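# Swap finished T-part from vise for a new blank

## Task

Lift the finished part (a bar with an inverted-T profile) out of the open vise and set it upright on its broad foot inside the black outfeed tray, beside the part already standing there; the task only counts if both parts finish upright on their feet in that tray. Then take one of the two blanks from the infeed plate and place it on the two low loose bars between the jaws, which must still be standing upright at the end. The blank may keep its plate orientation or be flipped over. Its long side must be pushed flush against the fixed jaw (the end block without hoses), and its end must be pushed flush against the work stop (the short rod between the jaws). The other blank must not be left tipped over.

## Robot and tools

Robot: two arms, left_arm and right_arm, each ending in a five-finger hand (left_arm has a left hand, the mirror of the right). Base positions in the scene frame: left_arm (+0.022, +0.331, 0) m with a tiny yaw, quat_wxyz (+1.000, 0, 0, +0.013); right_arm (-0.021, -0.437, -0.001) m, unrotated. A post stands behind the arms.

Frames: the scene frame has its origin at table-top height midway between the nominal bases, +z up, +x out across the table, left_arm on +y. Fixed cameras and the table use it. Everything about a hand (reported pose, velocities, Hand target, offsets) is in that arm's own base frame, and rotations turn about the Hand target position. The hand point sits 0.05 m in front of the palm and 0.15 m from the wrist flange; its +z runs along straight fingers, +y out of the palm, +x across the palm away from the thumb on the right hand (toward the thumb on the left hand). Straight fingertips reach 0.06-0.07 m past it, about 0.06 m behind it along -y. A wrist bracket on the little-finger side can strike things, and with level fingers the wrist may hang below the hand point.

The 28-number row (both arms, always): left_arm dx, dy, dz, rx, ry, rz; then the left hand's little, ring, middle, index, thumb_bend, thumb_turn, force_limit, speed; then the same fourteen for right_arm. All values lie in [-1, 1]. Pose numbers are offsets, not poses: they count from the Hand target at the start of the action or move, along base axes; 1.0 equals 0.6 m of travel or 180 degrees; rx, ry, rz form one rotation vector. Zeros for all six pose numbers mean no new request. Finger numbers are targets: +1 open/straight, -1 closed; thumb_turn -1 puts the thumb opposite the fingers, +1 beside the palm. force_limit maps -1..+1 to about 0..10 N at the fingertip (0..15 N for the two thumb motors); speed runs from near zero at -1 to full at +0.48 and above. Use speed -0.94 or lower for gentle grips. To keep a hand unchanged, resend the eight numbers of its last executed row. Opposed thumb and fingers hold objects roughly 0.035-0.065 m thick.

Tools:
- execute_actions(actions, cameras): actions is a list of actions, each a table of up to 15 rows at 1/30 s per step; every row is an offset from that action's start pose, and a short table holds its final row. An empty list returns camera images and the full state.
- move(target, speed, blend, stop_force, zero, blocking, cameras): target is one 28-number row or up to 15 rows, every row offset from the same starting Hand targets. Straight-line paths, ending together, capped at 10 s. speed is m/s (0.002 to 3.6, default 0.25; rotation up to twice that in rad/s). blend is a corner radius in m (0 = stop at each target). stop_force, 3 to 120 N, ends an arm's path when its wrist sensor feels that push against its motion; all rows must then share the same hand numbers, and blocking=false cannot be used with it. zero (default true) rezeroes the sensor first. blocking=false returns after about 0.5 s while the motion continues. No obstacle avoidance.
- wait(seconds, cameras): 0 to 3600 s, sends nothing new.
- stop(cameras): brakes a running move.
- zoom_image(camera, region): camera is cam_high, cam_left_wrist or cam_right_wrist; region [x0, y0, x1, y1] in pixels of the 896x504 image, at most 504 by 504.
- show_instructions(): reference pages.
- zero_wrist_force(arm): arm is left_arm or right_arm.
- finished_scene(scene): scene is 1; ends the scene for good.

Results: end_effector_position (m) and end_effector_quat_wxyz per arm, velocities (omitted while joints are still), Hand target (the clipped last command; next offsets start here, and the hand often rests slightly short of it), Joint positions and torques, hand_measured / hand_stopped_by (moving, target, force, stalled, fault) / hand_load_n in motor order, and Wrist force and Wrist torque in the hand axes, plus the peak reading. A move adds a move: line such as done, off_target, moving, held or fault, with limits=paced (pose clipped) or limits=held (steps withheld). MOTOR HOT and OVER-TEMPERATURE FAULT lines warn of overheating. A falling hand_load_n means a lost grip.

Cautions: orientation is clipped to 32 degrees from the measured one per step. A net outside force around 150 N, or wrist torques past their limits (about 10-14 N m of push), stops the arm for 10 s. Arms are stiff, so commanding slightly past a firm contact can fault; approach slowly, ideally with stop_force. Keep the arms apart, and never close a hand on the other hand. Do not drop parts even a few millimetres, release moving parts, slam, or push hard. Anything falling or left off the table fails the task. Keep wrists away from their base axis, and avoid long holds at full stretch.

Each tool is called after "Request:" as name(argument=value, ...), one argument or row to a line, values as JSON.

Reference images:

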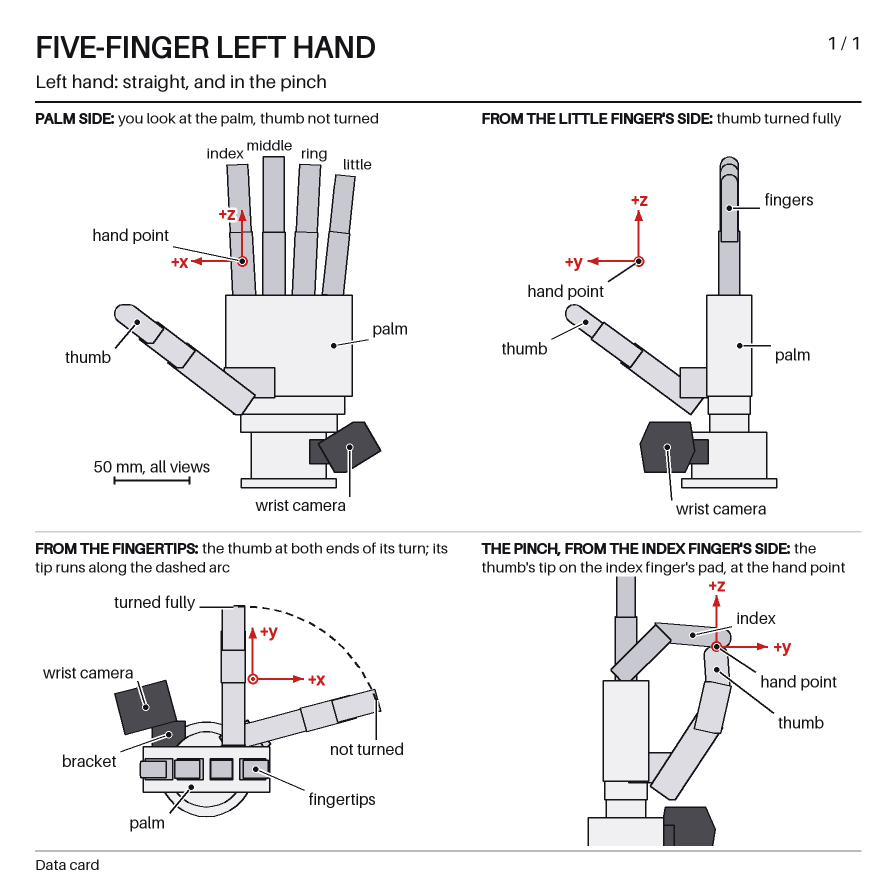

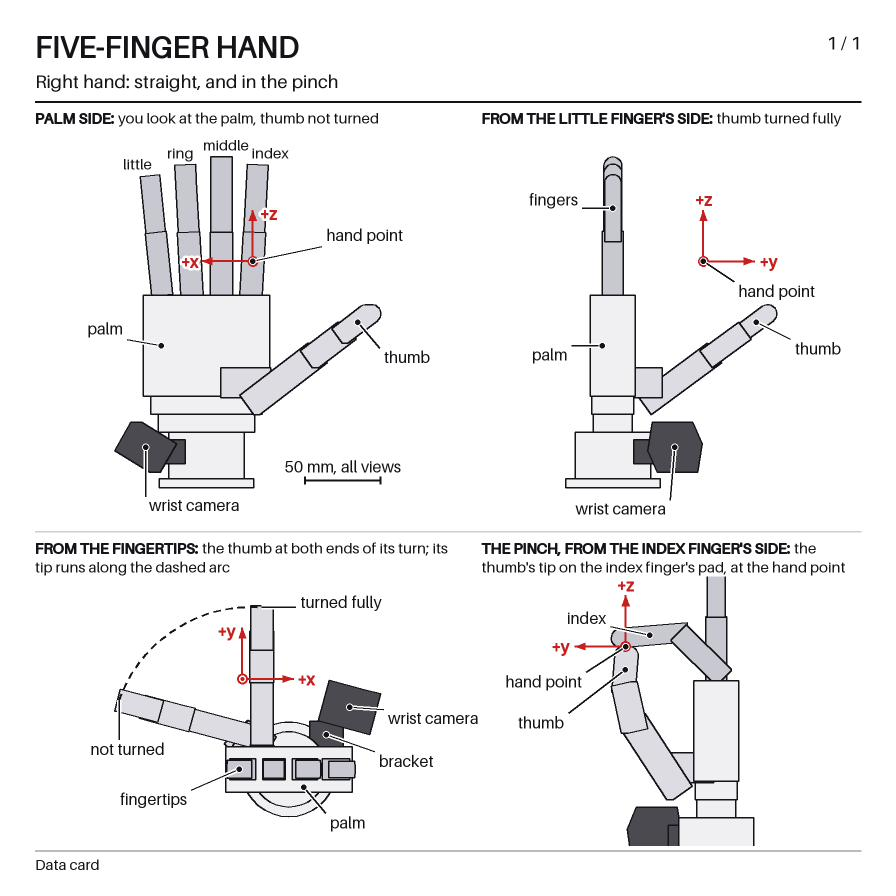

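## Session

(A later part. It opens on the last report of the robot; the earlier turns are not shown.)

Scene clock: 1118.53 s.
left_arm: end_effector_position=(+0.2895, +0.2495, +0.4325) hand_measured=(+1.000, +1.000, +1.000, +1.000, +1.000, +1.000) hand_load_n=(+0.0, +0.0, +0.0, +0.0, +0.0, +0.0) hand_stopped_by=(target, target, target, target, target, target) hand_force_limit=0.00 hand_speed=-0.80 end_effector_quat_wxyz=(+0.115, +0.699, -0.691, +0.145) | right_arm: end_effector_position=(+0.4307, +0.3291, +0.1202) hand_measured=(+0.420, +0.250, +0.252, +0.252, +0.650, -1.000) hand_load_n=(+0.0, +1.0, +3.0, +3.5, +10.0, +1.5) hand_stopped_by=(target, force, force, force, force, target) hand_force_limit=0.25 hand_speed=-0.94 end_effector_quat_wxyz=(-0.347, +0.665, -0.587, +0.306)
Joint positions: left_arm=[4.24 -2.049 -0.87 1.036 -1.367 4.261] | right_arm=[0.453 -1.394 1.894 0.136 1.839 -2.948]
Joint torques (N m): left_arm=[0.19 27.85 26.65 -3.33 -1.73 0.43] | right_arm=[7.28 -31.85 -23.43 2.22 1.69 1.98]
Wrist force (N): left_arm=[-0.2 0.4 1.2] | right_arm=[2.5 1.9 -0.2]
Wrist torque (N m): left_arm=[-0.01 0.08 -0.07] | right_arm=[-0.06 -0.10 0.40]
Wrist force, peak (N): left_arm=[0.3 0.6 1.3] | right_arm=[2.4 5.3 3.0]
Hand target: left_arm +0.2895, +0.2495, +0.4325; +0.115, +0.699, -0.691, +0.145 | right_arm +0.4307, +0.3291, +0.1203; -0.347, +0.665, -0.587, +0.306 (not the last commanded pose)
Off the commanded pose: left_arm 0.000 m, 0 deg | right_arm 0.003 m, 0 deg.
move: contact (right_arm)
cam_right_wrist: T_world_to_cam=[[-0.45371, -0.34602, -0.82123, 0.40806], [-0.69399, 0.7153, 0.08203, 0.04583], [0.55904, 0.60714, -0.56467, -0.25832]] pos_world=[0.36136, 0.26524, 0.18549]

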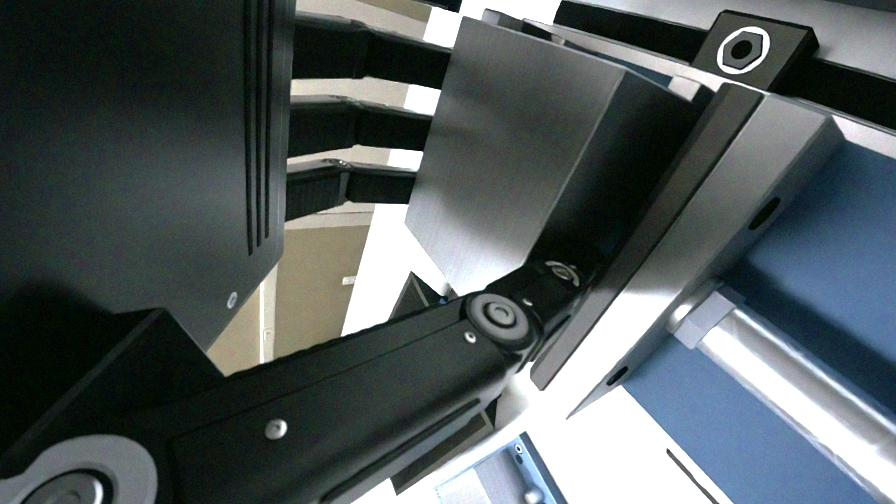

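Request:
move(
  target=[0,0,0,0,0,0,1,1,1,1,1,1,0,-0.8, 0,0,-0.004,0,0,0,0.42,0.05,0.05,0.05,0.35,-1,0.25,-0.94],
  speed=0.002,
  stop_force=3,
)

Scene clock: 1123.47 s.
left_arm: end_effector_position=(+0.2895, +0.2495, +0.4325) hand_measured=(+1.000, +1.000, +1.000, +1.000, +1.000, +1.000) hand_load_n=(+0.0, +0.0, +0.0, +0.0, -0.5, +0.0) hand_stopped_by=(target, target, target, target, target, target) hand_force_limit=0.00 hand_speed=-0.80 end_effector_quat_wxyz=(+0.115, +0.699, -0.691, +0.145) | right_arm: end_effector_position=(+0.4307, +0.3291, +0.1201) hand_measured=(+0.420, +0.250, +0.252, +0.252, +0.650, -1.000) hand_load_n=(+0.0, +0.5, +2.5, +3.0, +10.0, +2.0) hand_stopped_by=(target, force, force, force, force, target) hand_force_limit=0.25 hand_speed=-0.94 end_effector_quat_wxyz=(-0.347, +0.665, -0.587, +0.306)
Joint positions: left_arm=[4.24 -2.049 -0.87 1.036 -1.367 4.261] | right_arm=[0.453 -1.394 1.894 0.135 1.839 -2.948]
Joint torques (N m): left_arm=[-0.7 27.71 26.39 -3.33 -1.83 0.4] | right_arm=[7.21 -31.01 -22.62 2.35 1.67 1.93]
Wrist force (N): left_arm=[0.0 0.2 1.0] | right_arm=[2.6 0.0 -2.7]
Wrist torque (N m): left_arm=[-0.02 0.05 -0.05] | right_arm=[-0.05 -0.01 0.35]
Wrist force, peak (N): left_arm=[0.2 0.8 1.3] | right_arm=[3.1 -1.4 -4.4]
Hand target: left_arm +0.2895, +0.2495, +0.4325; +0.115, +0.699, -0.691, +0.145 | right_arm +0.4307, +0.3291, +0.1202; -0.347, +0.664, -0.587, +0.306 (not the last commanded pose)
Off the commanded pose: left_arm 0.000 m, 0 deg | right_arm 0.002 m, 0 deg.
move: contact (right_arm)

Request:
execute_actions(
  actions=[
    [[0,0,0,0,0,0,1,1,1,1,1,1,0,-0.8,0,0,0,0,0,0,0.42,0.05,0.05,0.05,0.668,-1,0.25,-0.96]],
    [[0,0,0,0,0,0,1,1,1,1,1,1,0,-0.8,0,0,0,0,0,0,0.42,0.05,0.05,0.05,0.668,-1,0.25,-0.96]],
  ],
)

Scene clock: 1131.13 s.
left_arm: end_effector_position=(+0.2895, +0.2495, +0.4325) hand_measured=(+1.000, +1.000, +1.000, +1.000, +1.000, +1.000) hand_load_n=(+0.0, +0.0, +0.0, +0.0, +0.0, +0.0) hand_stopped_by=(target, target, target, target, target, target) hand_force_limit=0.00 hand_speed=-0.80 end_effector_quat_wxyz=(+0.115, +0.699, -0.691, +0.145) | right_arm: end_effector_position=(+0.4307, +0.3291, +0.1202) hand_measured=(+0.420, +0.250, +0.252, +0.252, +0.670, -1.000) hand_load_n=(+0.0, +0.5, +2.0, +2.5, +4.5, +0.0) hand_stopped_by=(target, force, force, force, target, target) hand_force_limit=0.25 hand_speed=-0.96 end_effector_quat_wxyz=(-0.347, +0.664, -0.587, +0.306)
Joint positions: left_arm=[4.24 -2.049 -0.87 1.036 -1.367 4.261] | right_arm=[0.453 -1.394 1.894 0.135 1.839 -2.948]
Joint torques (N m): left_arm=[-1.46 27.7 26.05 -3.4 -1.88 0.18] | right_arm=[7.2 -32.8 -20.05 0.7 1.63 1.9]
Wrist force (N): left_arm=[0.0 0.5 0.9] | right_arm=[2.4 -1.1 0.5]
Wrist torque (N m): left_arm=[0.03 0.06 -0.07] | right_arm=[-0.17 -0.17 0.31]
Wrist force, peak (N): left_arm=[0.2 0.8 1.2] | right_arm=[3.2 1.8 -2.1]
Hand target: left_arm +0.2895, +0.2495, +0.4325; +0.115, +0.699, -0.691, +0.145 | right_arm +0.4307, +0.3291, +0.1202; -0.347, +0.664, -0.587, +0.306
Off the commanded pose: left_arm 0.000 m, 0 deg | right_arm 0.000 m, 0 deg.

Request:
execute_actions(
  actions=[
    [[0,0,0,0,0,0,1,1,1,1,1,1,0,-0.8,0,0,0,0,0,0,0.42,0.42,0.42,0.42,0.668,-1,0.25,-0.95]],
    [[0,0,0,0,0,0,1,1,1,1,1,1,0,-0.8,0,0,0,0,0,0,0.42,0.42,0.42,0.42,0.668,-1,0.25,-0.95]],
    [[0,0,0,0,0,0,1,1,1,1,1,1,0,-0.8,0,0,0,0,0,0,0.42,0.42,0.42,0.42,0.668,-1,0.25,-0.95]],
  ],
  cameras=["cam_right_wrist"],
)

Scene clock: 1136.97 s.
left_arm: end_effector_position=(+0.2895, +0.2495, +0.4325) hand_measured=(+1.000, +1.000, +1.000, +1.000, +1.000, +1.000) hand_load_n=(+0.0, +0.0, +0.0, +0.0, +0.0, +0.0) hand_stopped_by=(target, target, target, target, target, target) hand_force_limit=0.00 hand_speed=-0.80 end_effector_quat_wxyz=(+0.115, +0.699, -0.691, +0.145) | right_arm: end_effector_position=(+0.4307, +0.3291, +0.1202) hand_measured=(+0.420, +0.420, +0.420, +0.420, +0.670, -1.000) hand_load_n=(+0.0, +0.0, +0.0, +0.0, +4.0, +0.0) hand_stopped_by=(target, target, target, target, target, target) hand_force_limit=0.25 hand_speed=-0.95 end_effector_quat_wxyz=(-0.347, +0.665, -0.587, +0.306)
Joint positions: left_arm=[4.24 -2.049 -0.87 1.036 -1.367 4.261] | right_arm=[0.453 -1.394 1.894 0.135 1.839 -2.948]
Joint torques (N m): left_arm=[-1.74 28.34 26.57 -3.41 -1.79 0.14] | right_arm=[2.55 -31.42 -15.03 -0.82 1.54 1.88]
Wrist force (N): left_arm=[-0.3 0.6 0.9] | right_arm=[1.5 3.8 -0.8]
Wrist torque (N m): left_arm=[0.04 0.09 -0.08] | right_arm=[0.04 -0.13 0.40]
Wrist force, peak (N): left_arm=[0.0 0.5 1.3] | right_arm=[2.0 2.3 -3.9]
Hand target: left_arm +0.2895, +0.2495, +0.4325; +0.115, +0.699, -0.691, +0.145 | right_arm +0.4307, +0.3291, +0.1202; -0.347, +0.664, -0.587, +0.306
Off the commanded pose: left_arm 0.000 m, 0 deg | right_arm 0.000 m, 0 deg.
cam_right_wrist: T_world_to_cam=[[-0.45342, -0.34588, -0.82145, 0.40787], [-0.69402, 0.71528, 0.08191, 0.04588], [0.55924, 0.60724, -0.56437, -0.25853]] pos_world=[0.36136, 0.26524, 0.18538]

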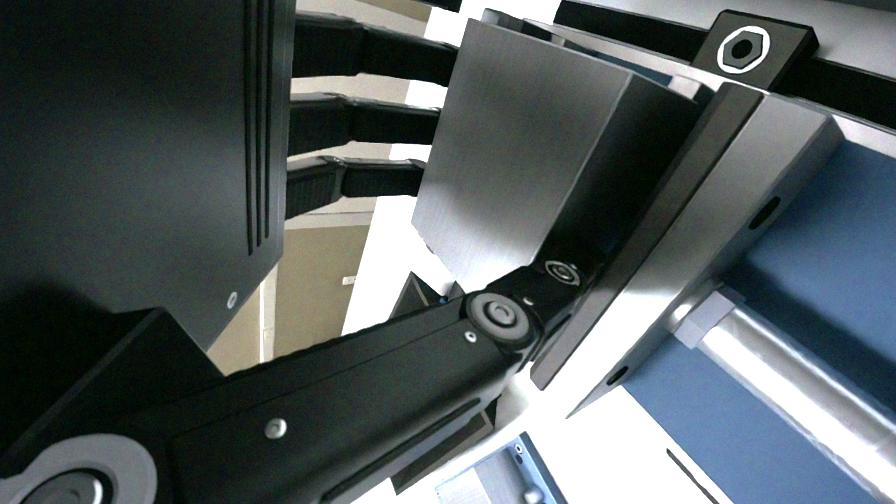

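Request:
zoom_image(
  camera="cam_right_wrist",
  region=[580, 40, 760, 200],
)

Request:
zoom_image(
  camera="cam_right_wrist",
  region=[440, 0, 620, 120],
)

Scaled by 2.800.

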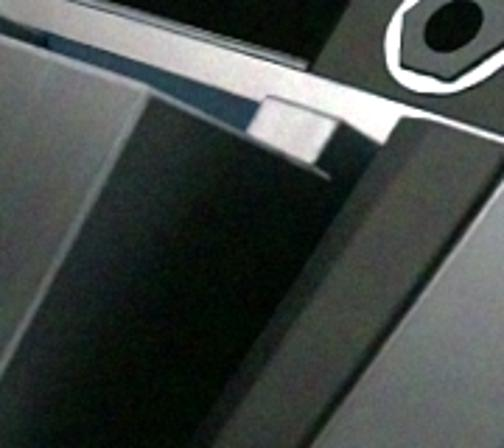

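Scaled by 2.800.

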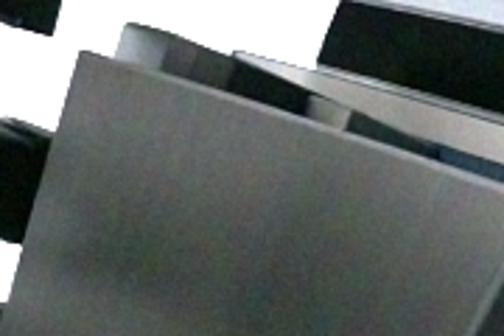

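Request:
execute_actions(
  actions=[
    [[0,0,0,0,0,0,1,1,1,1,1,1,0,-0.8,0,0,0,0,0,0,0.9,0.9,0.9,0.9,0.668,-1,0.25,-0.85]],
    [[0,0,0,0,0,0,1,1,1,1,1,1,0,-0.8,0,0,0,0,0,0,0.9,0.9,0.9,0.9,0.668,-1,0.25,-0.85]],
    [[0,0,0,0,0,0,1,1,1,1,1,1,0,-0.8,0,0,0,0,0,0,0.9,0.9,0.9,0.9,0.668,-1,0.25,-0.85]],
  ],
)

Request:
move(
  target=[0,0,0,0,0,0,1,1,1,1,1,1,0,-0.8, 0,0,-0.008,0,0,0,0.9,0.9,0.9,0.9,0.668,-1,0.25,-0.85],
  speed=0.002,
  stop_force=3,
  cameras=["cam_right_wrist"],
)

Scene clock: 1167.73 s.
left_arm: end_effector_position=(+0.2895, +0.2495, +0.4325) hand_measured=(+1.000, +1.000, +1.000, +1.000, +1.000, +1.000) hand_load_n=(+0.0, +0.0, +0.0, +0.0, +0.0, +0.0) hand_stopped_by=(target, target, target, target, target, target) hand_force_limit=0.00 hand_speed=-0.80 end_effector_quat_wxyz=(+0.115, +0.699, -0.691, +0.145) | right_arm: end_effector_position=(+0.4307, +0.3291, +0.1202) hand_measured=(+0.900, +0.900, +0.900, +0.900, +0.670, -1.000) hand_load_n=(+0.0, +0.0, +0.0, +0.0, +4.0, +0.0) hand_stopped_by=(target, target, target, target, target, target) hand_force_limit=0.25 hand_speed=-0.85 end_effector_quat_wxyz=(-0.347, +0.664, -0.587, +0.306)
Joint positions: left_arm=[4.24 -2.049 -0.87 1.036 -1.367 4.261] | right_arm=[0.453 -1.394 1.894 0.135 1.839 -2.948]
Joint torques (N m): left_arm=[-1.06 26.98 25.62 -3.28 -1.91 -0.02] | right_arm=[-7.47 -29.89 -21.63 -2.4 1.7 1.78]
Wrist force (N): left_arm=[-0.1 0.6 0.8] | right_arm=[1.6 3.2 -1.5]
Wrist torque (N m): left_arm=[0.04 0.08 -0.08] | right_arm=[0.03 -0.11 0.39]
Wrist force, peak (N): left_arm=[0.3 0.4 1.4] | right_arm=[1.5 4.2 -0.9]
Hand target: left_arm +0.2895, +0.2495, +0.4325; +0.115, +0.699, -0.691, +0.145 | right_arm +0.4307, +0.3291, +0.1202; -0.347, +0.664, -0.587, +0.306
Off the commanded pose: left_arm 0.000 m, 0 deg | right_arm 0.000 m, 0 deg.

Scene clock: 1168.53 s.
left_arm: end_effector_position=(+0.2895, +0.2495, +0.4325) hand_measured=(+1.000, +1.000, +1.000, +1.000, +1.000, +1.000) hand_load_n=(+0.0, +0.5, +0.0, +0.0, +0.0, +0.0) hand_stopped_by=(target, target, target, target, target, target) hand_force_limit=0.00 hand_speed=-0.80 end_effector_quat_wxyz=(+0.115, +0.699, -0.691, +0.145) | right_arm: end_effector_position=(+0.4308, +0.3291, +0.1200) hand_measured=(+0.900, +0.900, +0.900, +0.900, +0.670, -1.000) hand_load_n=(+0.0, +0.0, +0.0, +0.0, +4.0, +0.0) hand_stopped_by=(target, target, target, target, target, target) hand_force_limit=0.25 hand_speed=-0.85 end_effector_quat_wxyz=(-0.347, +0.664, -0.587, +0.306)
Joint positions: left_arm=[4.24 -2.049 -0.87 1.036 -1.367 4.261] | right_arm=[0.453 -1.394 1.895 0.134 1.839 -2.948]
Joint torques (N m): left_arm=[-1.86 27.64 25.73 -3.23 -1.66 -0.06] | right_arm=[-6.68 -30.81 -23.8 1.81 1.65 1.72]
Wrist force (N): left_arm=[0.2 0.5 1.0] | right_arm=[1.4 1.9 -4.0]
Wrist torque (N m): left_arm=[0.01 0.03 -0.05] | right_arm=[-0.04 -0.06 0.38]
Wrist force, peak (N): left_arm=[0.3 0.6 1.3] | right_arm=[1.5 0.9 -4.7]
Hand target: left_arm +0.2895, +0.2495, +0.4325; +0.115, +0.699, -0.691, +0.145 | right_arm +0.4308, +0.3291, +0.1201; -0.347, +0.664, -0.587, +0.306 (not the last commanded pose)
Off the commanded pose: left_arm 0.000 m, 0 deg | right_arm 0.005 m, 0 deg.
move: contact (right_arm)
cam_right_wrist: T_world_to_cam=[[-0.45322, -0.34578, -0.8216, 0.40764], [-0.69399, 0.71532, 0.08177, 0.0459], [0.55944, 0.60724, -0.56417, -0.25875]] pos_world=[0.36136, 0.26525, 0.18518]

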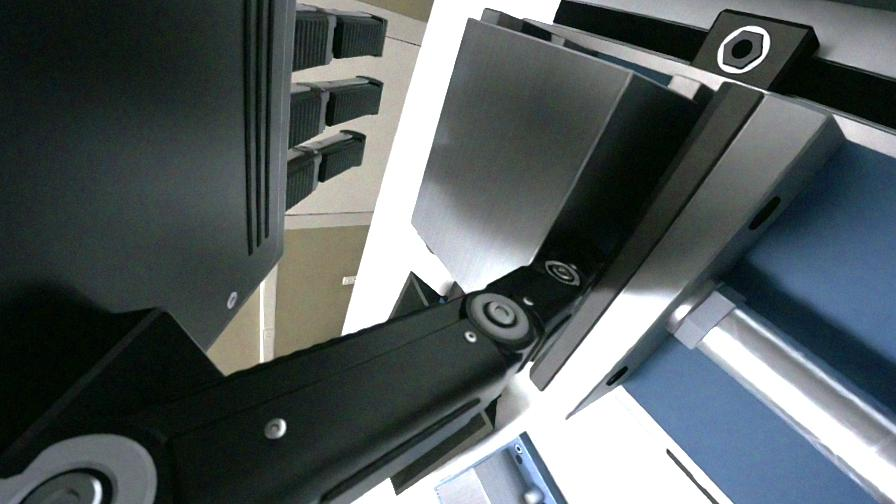

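Request:
execute_actions(
  actions=[
    [[0,0,0,0,0,0,1,1,1,1,1,1,0,-0.8,0,0,0,0,0,0,0.9,0.9,0.9,0.9,0.74,-1,0.25,-0.95]],
    [[0,0,0,0,0,0,1,1,1,1,1,1,0,-0.8,0,0,0,0,0,0,0.9,0.9,0.9,0.9,0.74,-1,0.25,-0.95]],
  ],
  cameras=["cam_right_wrist"],
)

Scene clock: 1186.30 s.
left_arm: end_effector_position=(+0.2895, +0.2495, +0.4325) hand_measured=(+1.000, +1.000, +1.000, +1.000, +1.000, +1.000) hand_load_n=(+0.0, +0.0, +0.0, +0.0, +0.0, +0.0) hand_stopped_by=(target, target, target, target, target, target) hand_force_limit=0.00 hand_speed=-0.80 end_effector_quat_wxyz=(+0.115, +0.699, -0.691, +0.145) | right_arm: end_effector_position=(+0.4308, +0.3291, +0.1201) hand_measured=(+0.900, +0.900, +0.900, +0.900, +0.740, -1.000) hand_load_n=(+0.0, +0.0, +0.0, +0.0, +0.0, +0.0) hand_stopped_by=(target, target, target, target, target, target) hand_force_limit=0.25 hand_speed=-0.95 end_effector_quat_wxyz=(-0.347, +0.664, -0.587, +0.306)
Joint positions: left_arm=[4.24 -2.049 -0.87 1.036 -1.367 4.261] | right_arm=[0.453 -1.394 1.894 0.134 1.839 -2.948]
Joint torques (N m): left_arm=[-2.31 27.59 25.72 -3.33 -1.82 -0.23] | right_arm=[-5.18 -32.78 -18.65 1.77 1.68 1.73]
Wrist force (N): left_arm=[0.2 0.6 0.9] | right_arm=[1.5 -0.7 0.7]
Wrist torque (N m): left_arm=[0.03 0.02 -0.06] | right_arm=[-0.29 -0.18 0.33]
Wrist force, peak (N): left_arm=[0.1 0.5 1.3] | right_arm=[1.5 1.7 -4.4]
Hand target: left_arm +0.2895, +0.2495, +0.4325; +0.115, +0.699, -0.691, +0.145 | right_arm +0.4308, +0.3291, +0.1201; -0.347, +0.664, -0.587, +0.306
Off the commanded pose: left_arm 0.000 m, 0 deg | right_arm 0.000 m, 0 deg.
cam_right_wrist: T_world_to_cam=[[-0.45322, -0.34578, -0.8216, 0.40776], [-0.69399, 0.71532, 0.08177, 0.04596], [0.55944, 0.60724, -0.56417, -0.25875]] pos_world=[0.36146, 0.26525, 0.18528]

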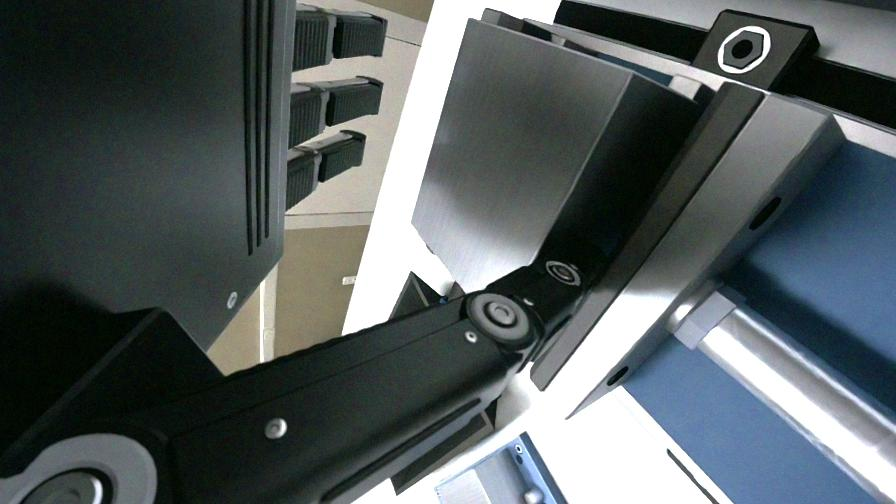

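Request:
move(
  target=[0,0,0,0,0,0,1,1,1,1,1,1,0,-0.8, 0,0,0.1,0,0,0,0.9,0.9,0.9,0.9,0.74,-1,0.25,-0.95],
  speed=0.04,
  cameras=["cam_right_wrist","cam_left_wrist"],
)

Scene clock: 1191.77 s.
left_arm: end_effector_position=(+0.2895, +0.2495, +0.4325) hand_measured=(+1.000, +1.000, +1.000, +1.000, +1.000, +1.000) hand_load_n=(-0.5, +0.0, +0.0, +0.0, +0.0, +0.0) hand_stopped_by=(target, target, target, target, target, target) hand_force_limit=0.00 hand_speed=-0.80 end_effector_quat_wxyz=(+0.115, +0.699, -0.691, +0.145) | right_arm: end_effector_position=(+0.4308, +0.3291, +0.1800) hand_measured=(+0.900, +0.900, +0.900, +0.900, +0.740, -1.000) hand_load_n=(+0.0, +0.0, -0.5, +0.0, +0.0, +0.0) hand_stopped_by=(target, target, target, target, target, target) hand_force_limit=0.25 hand_speed=-0.95 end_effector_quat_wxyz=(-0.347, +0.664, -0.587, +0.306)
Joint positions: left_arm=[4.24 -2.049 -0.87 1.036 -1.367 4.261] | right_arm=[0.453 -1.454 1.797 0.292 1.839 -2.948]
Joint torques (N m): left_arm=[-3.04 28.27 25.71 -3.31 -1.83 -0.22] | right_arm=[3.35 -32.53 -24.45 2.77 -0.47 -1.73]
Wrist force (N): left_arm=[-0.2 0.4 0.7] | right_arm=[1.6 -0.7 0.6]
Wrist torque (N m): left_arm=[0.02 0.09 -0.09] | right_arm=[-0.27 -0.19 0.33]
Wrist force, peak (N): left_arm=[0.0 0.6 1.3] | right_arm=[2.0 -0.8 1.0]
Hand target: left_arm +0.2895, +0.2495, +0.4325; +0.115, +0.699, -0.691, +0.145 | right_arm +0.4308, +0.3291, +0.1801; -0.347, +0.664, -0.587, +0.306
Off the commanded pose: left_arm 0.000 m, 0 deg | right_arm 0.000 m, 0 deg.
move: done
cam_left_wrist: T_world_to_cam=[[0.96369, -0.20818, 0.16723, -0.30514], [-0.26107, -0.60295, 0.75386, -0.09953], [-0.0561, -0.77014, -0.6354, 0.59889]] pos_world=[0.30168, 0.3377, 0.50659]
cam_right_wrist: T_world_to_cam=[[-0.45322, -0.34578, -0.8216, 0.45693], [-0.69399, 0.71532, 0.08177, 0.04099], [0.55944, 0.60724, -0.56417, -0.2249]] pos_world=[0.36136, 0.26525, 0.24518]
Images, in order (width x height): cam_left_wrist 896x504, cam_right_wrist 896x504.

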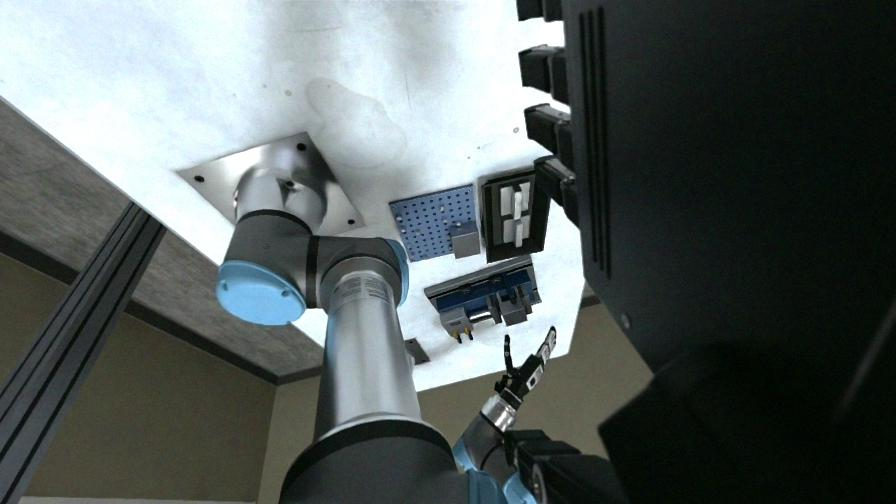

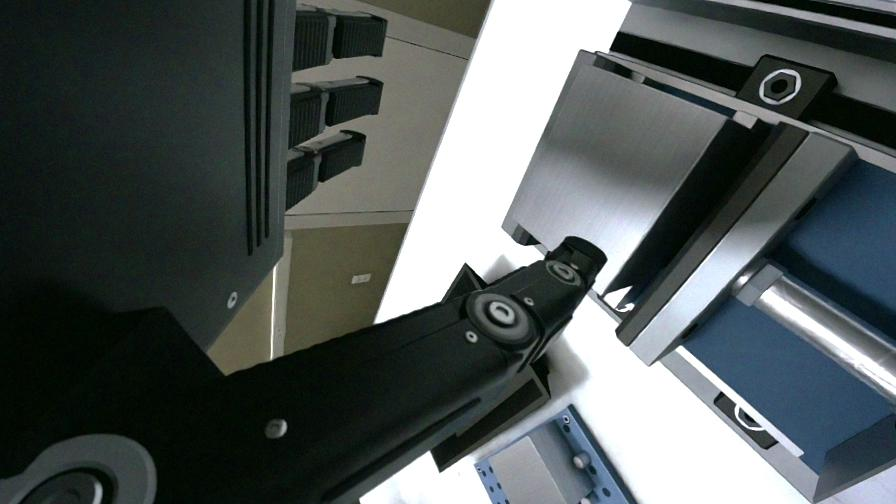

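Request:
move(
  target=[0,0,0,0,0,0,1,1,1,1,1,1,0,-0.8, 0.07,0,0.06,0,0,0,0.9,0.9,0.9,0.9,0.74,-1,0.25,-0.95],
  speed=0.1,
  cameras=["cam_right_wrist"],
)

Request:
zoom_image(
  camera="cam_right_wrist",
  region=[560, 40, 860, 340],
)

Scene clock: 1198.10 s.
left_arm: end_effector_position=(+0.2895, +0.2495, +0.4325) hand_measured=(+1.000, +1.000, +1.000, +1.000, +1.000, +1.000) hand_load_n=(+0.0, +0.0, +0.0, +0.0, -0.5, +0.0) hand_stopped_by=(target, target, target, target, target, target) hand_force_limit=0.00 hand_speed=-0.80 end_effector_quat_wxyz=(+0.115, +0.699, -0.691, +0.145) | right_arm: end_effector_position=(+0.4727, +0.3291, +0.2160) hand_measured=(+0.900, +0.900, +0.900, +0.900, +0.740, -1.000) hand_load_n=(+0.0, +0.0, -0.5, +0.0, +0.0, +0.0) hand_stopped_by=(target, target, target, target, target, target) hand_force_limit=0.25 hand_speed=-0.95 end_effector_quat_wxyz=(-0.347, +0.664, -0.587, +0.306)
Joint positions: left_arm=[4.24 -2.049 -0.87 1.036 -1.367 4.261] | right_arm=[0.406 -1.408 1.646 0.389 1.801 -2.977]
Joint torques (N m): left_arm=[-3.69 27.49 25.65 -3.29 -1.84 -0.44] | right_arm=[-6.87 -14.11 -23.95 2.78 -1.19 -2.94]
Wrist force (N): left_arm=[0.0 0.3 1.0] | right_arm=[1.7 -0.8 0.8]
Wrist torque (N m): left_arm=[-0.02 0.05 -0.06] | right_arm=[-0.27 -0.21 0.33]
Wrist force, peak (N): left_arm=[0.2 0.3 1.5] | right_arm=[2.0 -1.3 0.9]
Hand target: left_arm +0.2895, +0.2495, +0.4325; +0.115, +0.699, -0.691, +0.145 | right_arm +0.4728, +0.3291, +0.2161; -0.347, +0.664, -0.587, +0.306
Off the commanded pose: left_arm 0.000 m, 0 deg | right_arm 0.000 m, 0 deg.
move: done
cam_right_wrist: T_world_to_cam=[[-0.45322, -0.34578, -0.8216, 0.50555], [-0.69399, 0.71532, 0.08177, 0.0672], [0.55944, 0.60724, -0.56417, -0.22809]] pos_world=[0.40336, 0.26525, 0.28118]

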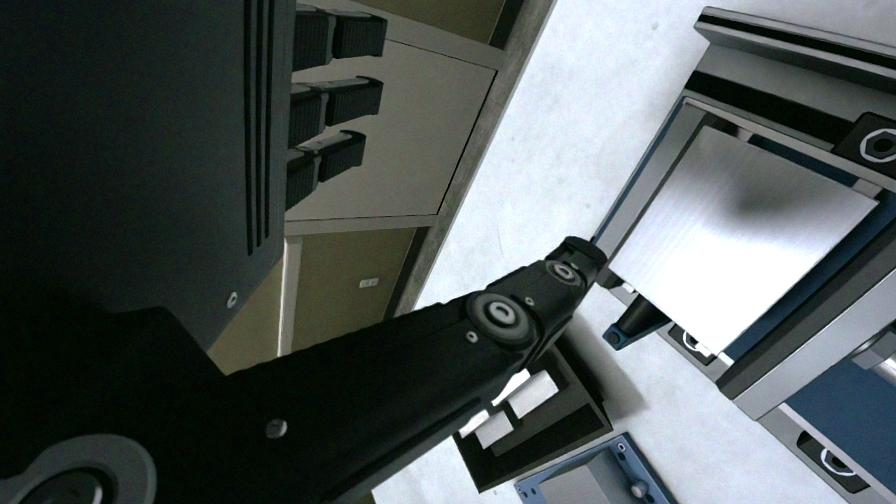

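Scaled by 1.680.

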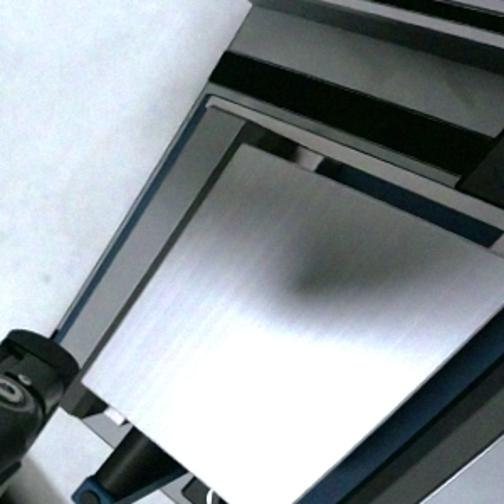

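Request:
zoom_image(
  camera="cam_right_wrist",
  region=[590, 250, 750, 390],
)

Scaled by 3.150.

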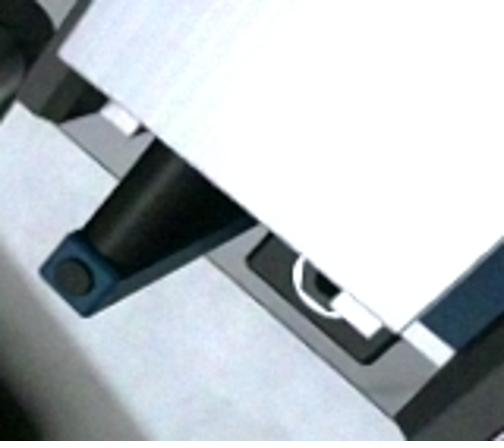

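Request:
move(
  target=[
    [0,0,0,0,0,0,1,1,1,1,1,1,0,-0.8, 0,0,0,0,0,0,0.95,0.95,0.95,0.25,1,1,0.25,-0.7],
    [0,0,0,0,0,0,1,1,1,1,1,1,0,-0.8, -0.1072,-0.133,0,0,0,0,0.95,0.95,0.95,0.25,1,1,0.25,-0.7],
    [0,0,0,0,0,0,1,1,1,1,1,1,0,-0.8, -0.1072,-0.133,-0.1267,0,0,0,0.95,0.95,0.95,0.25,1,1,0.25,-0.7],
  ],
  speed=0.1,
  blend=[0, 0.01, 0],
  cameras=["cam_right_wrist"],
)

Scene clock: 1244.97 s.
left_arm: end_effector_position=(+0.2895, +0.2495, +0.4325) hand_measured=(+1.000, +1.000, +1.000, +1.000, +1.000, +1.000) hand_load_n=(+0.0, +0.0, +0.0, +0.0, +0.5, +0.0) hand_stopped_by=(target, target, target, target, target, target) hand_force_limit=0.00 hand_speed=-0.80 end_effector_quat_wxyz=(+0.115, +0.699, -0.691, +0.145) | right_arm: end_effector_position=(+0.4085, +0.2493, +0.1401) hand_measured=(+0.950, +0.950, +0.950, +0.250, +1.000, +1.000) hand_load_n=(+0.0, +0.0, +0.0, +0.0, +0.0, +0.0) hand_stopped_by=(target, target, target, target, target, target) hand_force_limit=0.25 hand_speed=-0.70 end_effector_quat_wxyz=(-0.347, +0.664, -0.587, +0.306)
Joint positions: left_arm=[4.24 -2.049 -0.87 1.036 -1.367 4.261] | right_arm=[0.243 -1.598 2.055 0.155 1.668 -3.073]
Joint torques (N m): left_arm=[-4.42 27.81 24.53 -3.18 -1.78 -0.58] | right_arm=[7.65 -5.18 -9.38 -2.58 0.15 -0.13]
Wrist force (N): left_arm=[-0.2 0.3 0.9] | right_arm=[1.7 -0.4 0.5]
Wrist torque (N m): left_arm=[-0.02 0.08 -0.07] | right_arm=[-0.17 -0.20 0.34]
Wrist force, peak (N): left_arm=[0.4 0.2 1.5] | right_arm=[1.8 -1.0 1.0]
Hand target: left_arm +0.2895, +0.2495, +0.4325; +0.115, +0.699, -0.691, +0.145 | right_arm +0.4084, +0.2493, +0.1400; -0.347, +0.664, -0.587, +0.306
Off the commanded pose: left_arm 0.000 m, 0 deg | right_arm 0.000 m, 0 deg.
move: done
cam_right_wrist: T_world_to_cam=[[-0.45322, -0.34578, -0.8216, 0.38645], [-0.69399, 0.71532, 0.08177, 0.08586], [0.55944, 0.60724, -0.56417, -0.18648]] pos_world=[0.33906, 0.18544, 0.20528]

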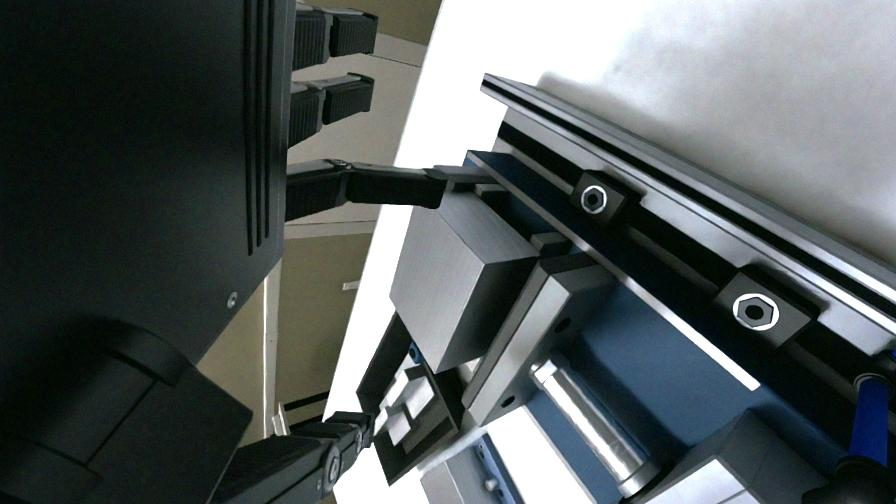

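Request:
zoom_image(
  camera="cam_right_wrist",
  region=[746, 304, 896, 504],
)

Request:
zoom_image(
  camera="cam_right_wrist",
  region=[370, 140, 620, 390],
)

Scaled by 2.520.

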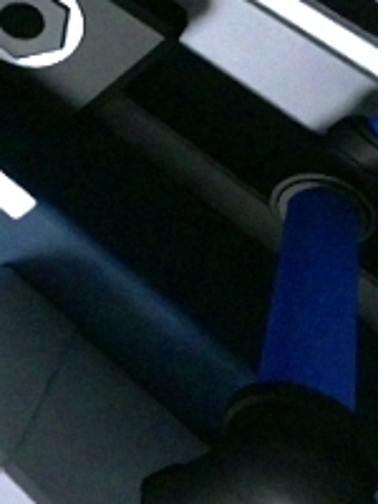

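Scaled by 2.016.

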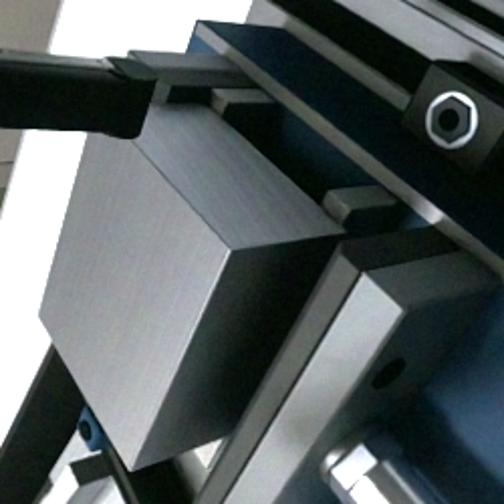

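Request:
wait(
  seconds=0,
  cameras=["all"],
)

Request:
zoom_image(
  camera="cam_high",
  region=[290, 200, 450, 320],
)

Request:
zoom_image(
  camera="cam_left_wrist",
  region=[400, 240, 580, 400],
)

Scene clock: 1262.90 s.
left_arm: end_effector_position=(+0.2895, +0.2495, +0.4325) hand_measured=(+1.000, +1.000, +1.000, +1.000, +1.000, +1.000) hand_load_n=(+0.0, +0.0, +0.0, +0.0, +0.0, +0.0) hand_stopped_by=(target, target, target, target, target, target) hand_force_limit=0.00 hand_speed=-0.80 end_effector_quat_wxyz=(+0.115, +0.699, -0.691, +0.145) | right_arm: end_effector_position=(+0.4084, +0.2493, +0.1400) hand_measured=(+0.950, +0.950, +0.950, +0.250, +1.000, +1.000) hand_load_n=(+0.0, +0.0, +0.0, +0.0, +0.0, +0.0) hand_stopped_by=(target, target, target, target, target, target) hand_force_limit=0.25 hand_speed=-0.70 end_effector_quat_wxyz=(-0.347, +0.664, -0.587, +0.306)
Joint positions: left_arm=[4.24 -2.049 -0.87 1.036 -1.367 4.261] | right_arm=[0.243 -1.598 2.055 0.154 1.668 -3.073]
Joint torques (N m): left_arm=[-3.68 27.74 24.21 -3.16 -1.68 -0.77] | right_arm=[7.35 -5.06 -10.08 -2.5 1.71 1.86]
Wrist force (N): left_arm=[-0.1 0.7 1.1] | right_arm=[1.5 -0.4 0.4]
Wrist torque (N m): left_arm=[0.05 0.08 -0.08] | right_arm=[-0.17 -0.17 0.32]
Wrist force, peak (N): left_arm=[0.0 0.6 1.4] | right_arm=[1.8 -0.6 0.4]
Hand target: left_arm +0.2895, +0.2495, +0.4325; +0.115, +0.699, -0.691, +0.145 | right_arm +0.4084, +0.2493, +0.1400; -0.347, +0.664, -0.587, +0.306
Off the commanded pose: left_arm 0.000 m, 0 deg | right_arm 0.000 m, 0 deg.
cam_left_wrist: T_world_to_cam=[[0.96369, -0.20818, 0.16723, -0.30514], [-0.26107, -0.60295, 0.75386, -0.09953], [-0.0561, -0.77014, -0.6354, 0.59889]] pos_world=[0.30168, 0.3377, 0.50659]
cam_right_wrist: T_world_to_cam=[[-0.45322, -0.34578, -0.8216, 0.38645], [-0.69399, 0.71532, 0.08177, 0.08586], [0.55944, 0.60724, -0.56417, -0.18648]] pos_world=[0.33906, 0.18544, 0.20528]

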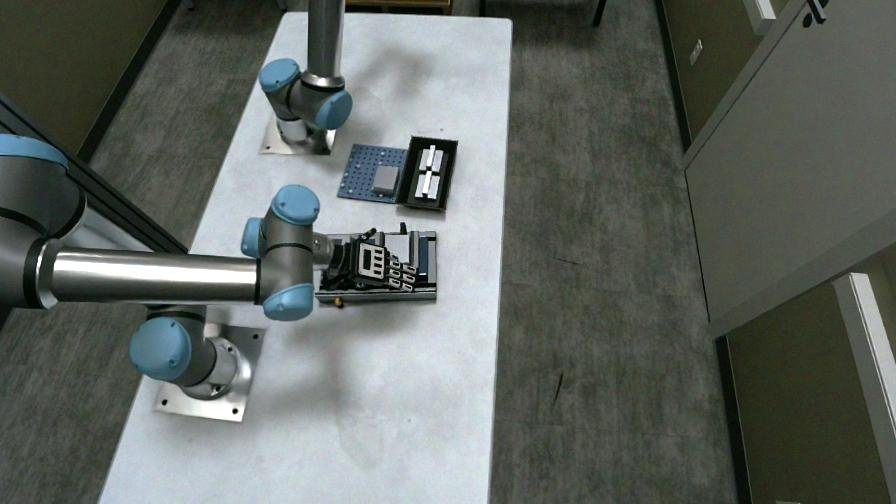

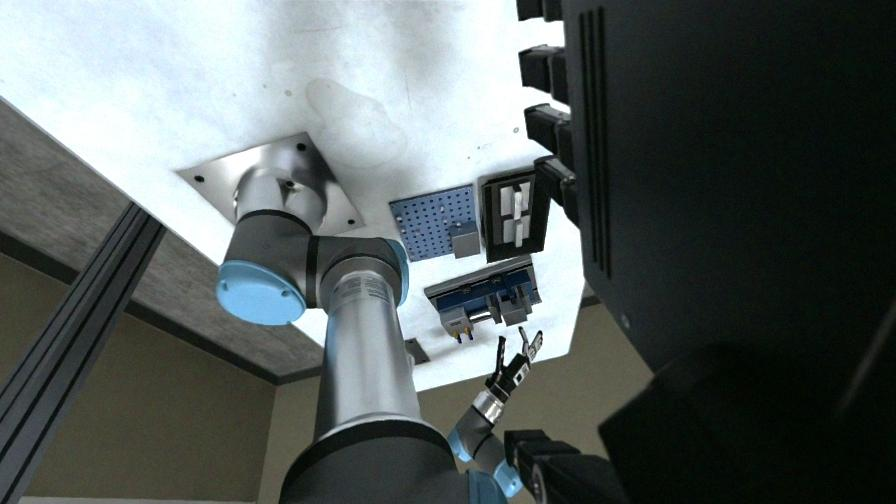

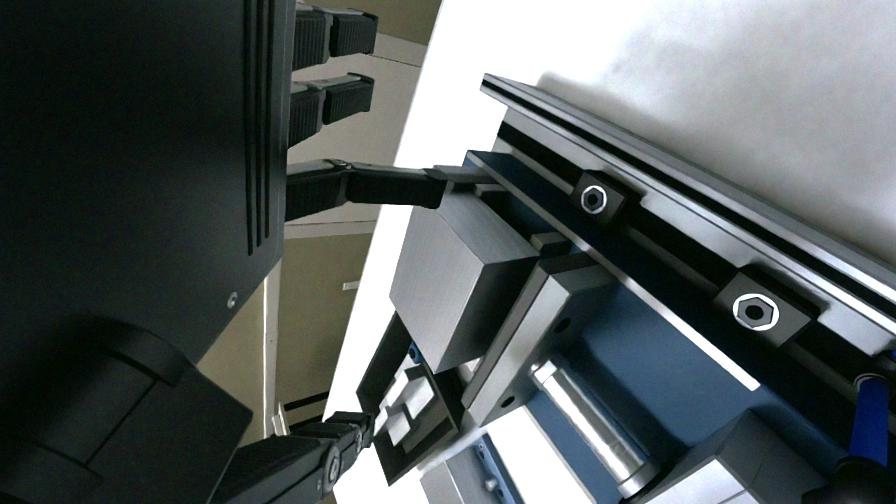

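Scaled by 3.150.

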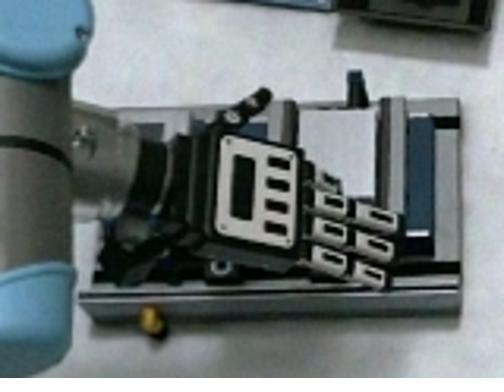

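Scaled by 2.800.

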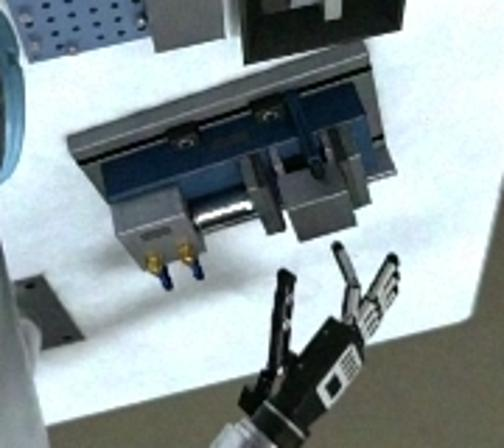

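Request:
move(
  target=[0,0,0,0,0,0,1,1,1,1,1,1,0,-0.8, 0,0,0.1,0,0,0,0.95,0.95,0.95,0.25,1,1,0.25,-0.7],
  speed=0.1,
  cameras=["cam_right_wrist"],
)

Request:
zoom_image(
  camera="cam_right_wrist",
  region=[696, 204, 896, 504],
)

Scene clock: 1291.67 s.
left_arm: end_effector_position=(+0.2895, +0.2495, +0.4325) hand_measured=(+1.000, +1.000, +1.000, +1.000, +1.000, +1.000) hand_load_n=(+0.0, +0.0, +0.0, +0.0, +0.0, +0.0) hand_stopped_by=(target, target, target, target, target, target) hand_force_limit=0.00 hand_speed=-0.80 end_effector_quat_wxyz=(+0.115, +0.699, -0.691, +0.145) | right_arm: end_effector_position=(+0.4084, +0.2494, +0.2000) hand_measured=(+0.950, +0.950, +0.950, +0.250, +1.000, +1.000) hand_load_n=(+0.0, +0.0, +0.0, +0.0, +0.0, +0.0) hand_stopped_by=(target, target, target, target, target, target) hand_force_limit=0.25 hand_speed=-0.70 end_effector_quat_wxyz=(-0.347, +0.664, -0.587, +0.306)
Joint positions: left_arm=[4.24 -2.049 -0.87 1.036 -1.367 4.261] | right_arm=[0.243 -1.654 1.944 0.322 1.668 -3.073]
Joint torques (N m): left_arm=[-5.47 27.64 24.61 -3.19 -1.88 -0.8] | right_arm=[-5.75 -25.35 -24.38 2.85 -0.61 -0.78]
Wrist force (N): left_arm=[-0.3 0.4 1.1] | right_arm=[1.7 -0.6 0.6]
Wrist torque (N m): left_arm=[0.00 0.11 -0.08] | right_arm=[-0.24 -0.20 0.33]
Wrist force, peak (N): left_arm=[-0.3 0.5 1.4] | right_arm=[1.9 -1.2 0.4]
Hand target: left_arm +0.2895, +0.2495, +0.4325; +0.115, +0.699, -0.691, +0.145 | right_arm +0.4084, +0.2493, +0.2000; -0.347, +0.664, -0.587, +0.306
Off the commanded pose: left_arm 0.000 m, 0 deg | right_arm 0.000 m, 0 deg.
move: done
cam_right_wrist: T_world_to_cam=[[-0.45317, -0.34573, -0.82165, 0.43565], [-0.694, 0.71532, 0.08178, 0.08097], [0.55947, 0.60728, -0.5641, -0.15272]] pos_world=[0.33906, 0.18544, 0.26518]

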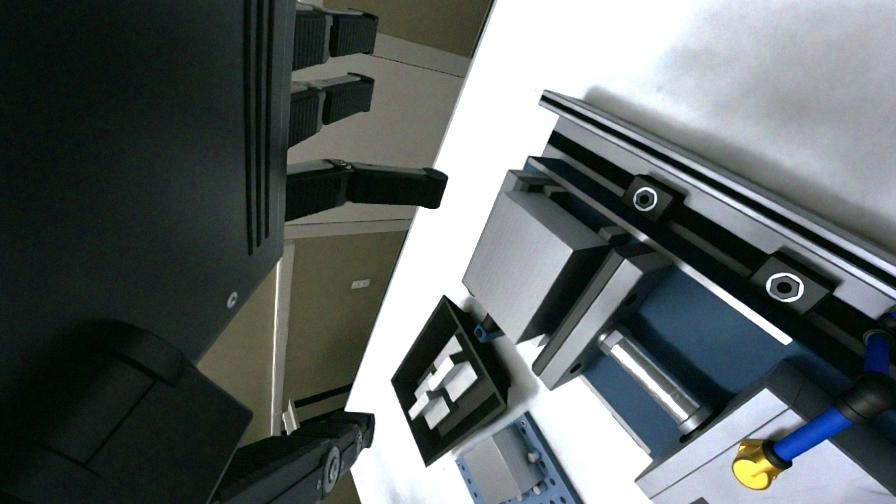

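Scaled by 1.680.

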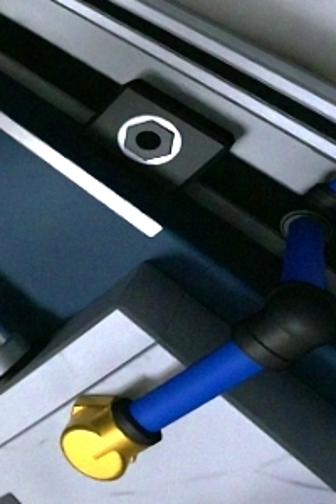

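Request:
move(
  target=[0,0,0,0,0,0,1,1,1,1,1,1,0,-0.8, 0,0,-0.1317,0,0,0,0.95,0.95,0.95,0.25,1,1,0.25,-0.7],
  speed=0.06,
  stop_force=8,
  cameras=["cam_right_wrist"],
)

Request:
zoom_image(
  camera="cam_right_wrist",
  region=[360, 120, 610, 370],
)

Scene clock: 1306.20 s.
left_arm: end_effector_position=(+0.2895, +0.2495, +0.4325) hand_measured=(+1.000, +1.000, +1.000, +1.000, +1.000, +1.000) hand_load_n=(+0.0, +0.0, +0.0, +0.0, +0.0, +0.0) hand_stopped_by=(target, target, target, target, target, target) hand_force_limit=0.00 hand_speed=-0.80 end_effector_quat_wxyz=(+0.115, +0.699, -0.691, +0.145) | right_arm: end_effector_position=(+0.4084, +0.2493, +0.1210) hand_measured=(+0.950, +0.950, +0.950, +0.250, +1.000, +1.000) hand_load_n=(+0.0, +0.0, +0.0, +0.0, +0.0, +0.0) hand_stopped_by=(target, target, target, target, target, target) hand_force_limit=0.25 hand_speed=-0.70 end_effector_quat_wxyz=(-0.347, +0.664, -0.587, +0.306)
Joint positions: left_arm=[4.24 -2.049 -0.87 1.036 -1.367 4.261] | right_arm=[0.243 -1.574 2.087 0.099 1.668 -3.073]
Joint torques (N m): left_arm=[-5.57 27.56 24.07 -3.06 -1.72 -0.8] | right_arm=[7.3 -5.3 -9.19 -2.65 1.39 0.14]
Wrist force (N): left_arm=[0.1 0.5 1.2] | right_arm=[1.8 -0.2 0.4]
Wrist torque (N m): left_arm=[0.00 0.06 -0.06] | right_arm=[-0.13 -0.22 0.34]
Wrist force, peak (N): left_arm=[0.0 0.4 1.5] | right_arm=[2.0 -0.7 0.8]
Hand target: left_arm +0.2895, +0.2495, +0.4325; +0.115, +0.699, -0.691, +0.145 | right_arm +0.4084, +0.2493, +0.1210; -0.347, +0.664, -0.587, +0.306
Off the commanded pose: left_arm 0.000 m, 0 deg | right_arm 0.000 m, 0 deg.
move: done
cam_right_wrist: T_world_to_cam=[[-0.45318, -0.34579, -0.82162, 0.37075], [-0.69405, 0.71527, 0.08178, 0.08745], [0.5594, 0.60731, -0.56413, -0.19726]] pos_world=[0.33906, 0.18544, 0.18618]

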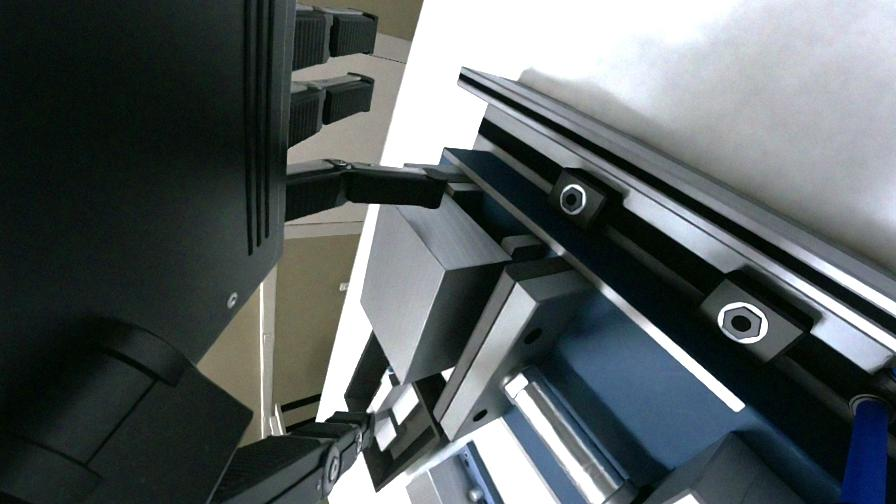

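Scaled by 2.016.

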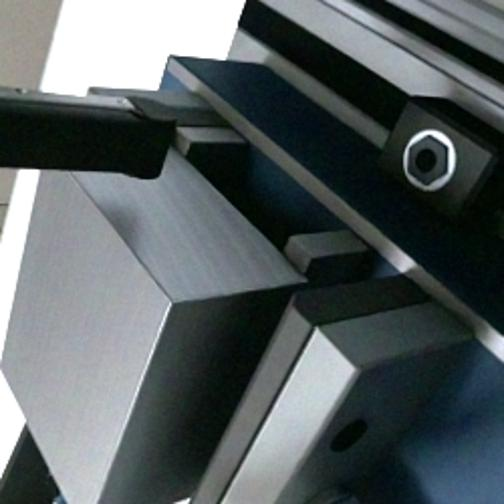

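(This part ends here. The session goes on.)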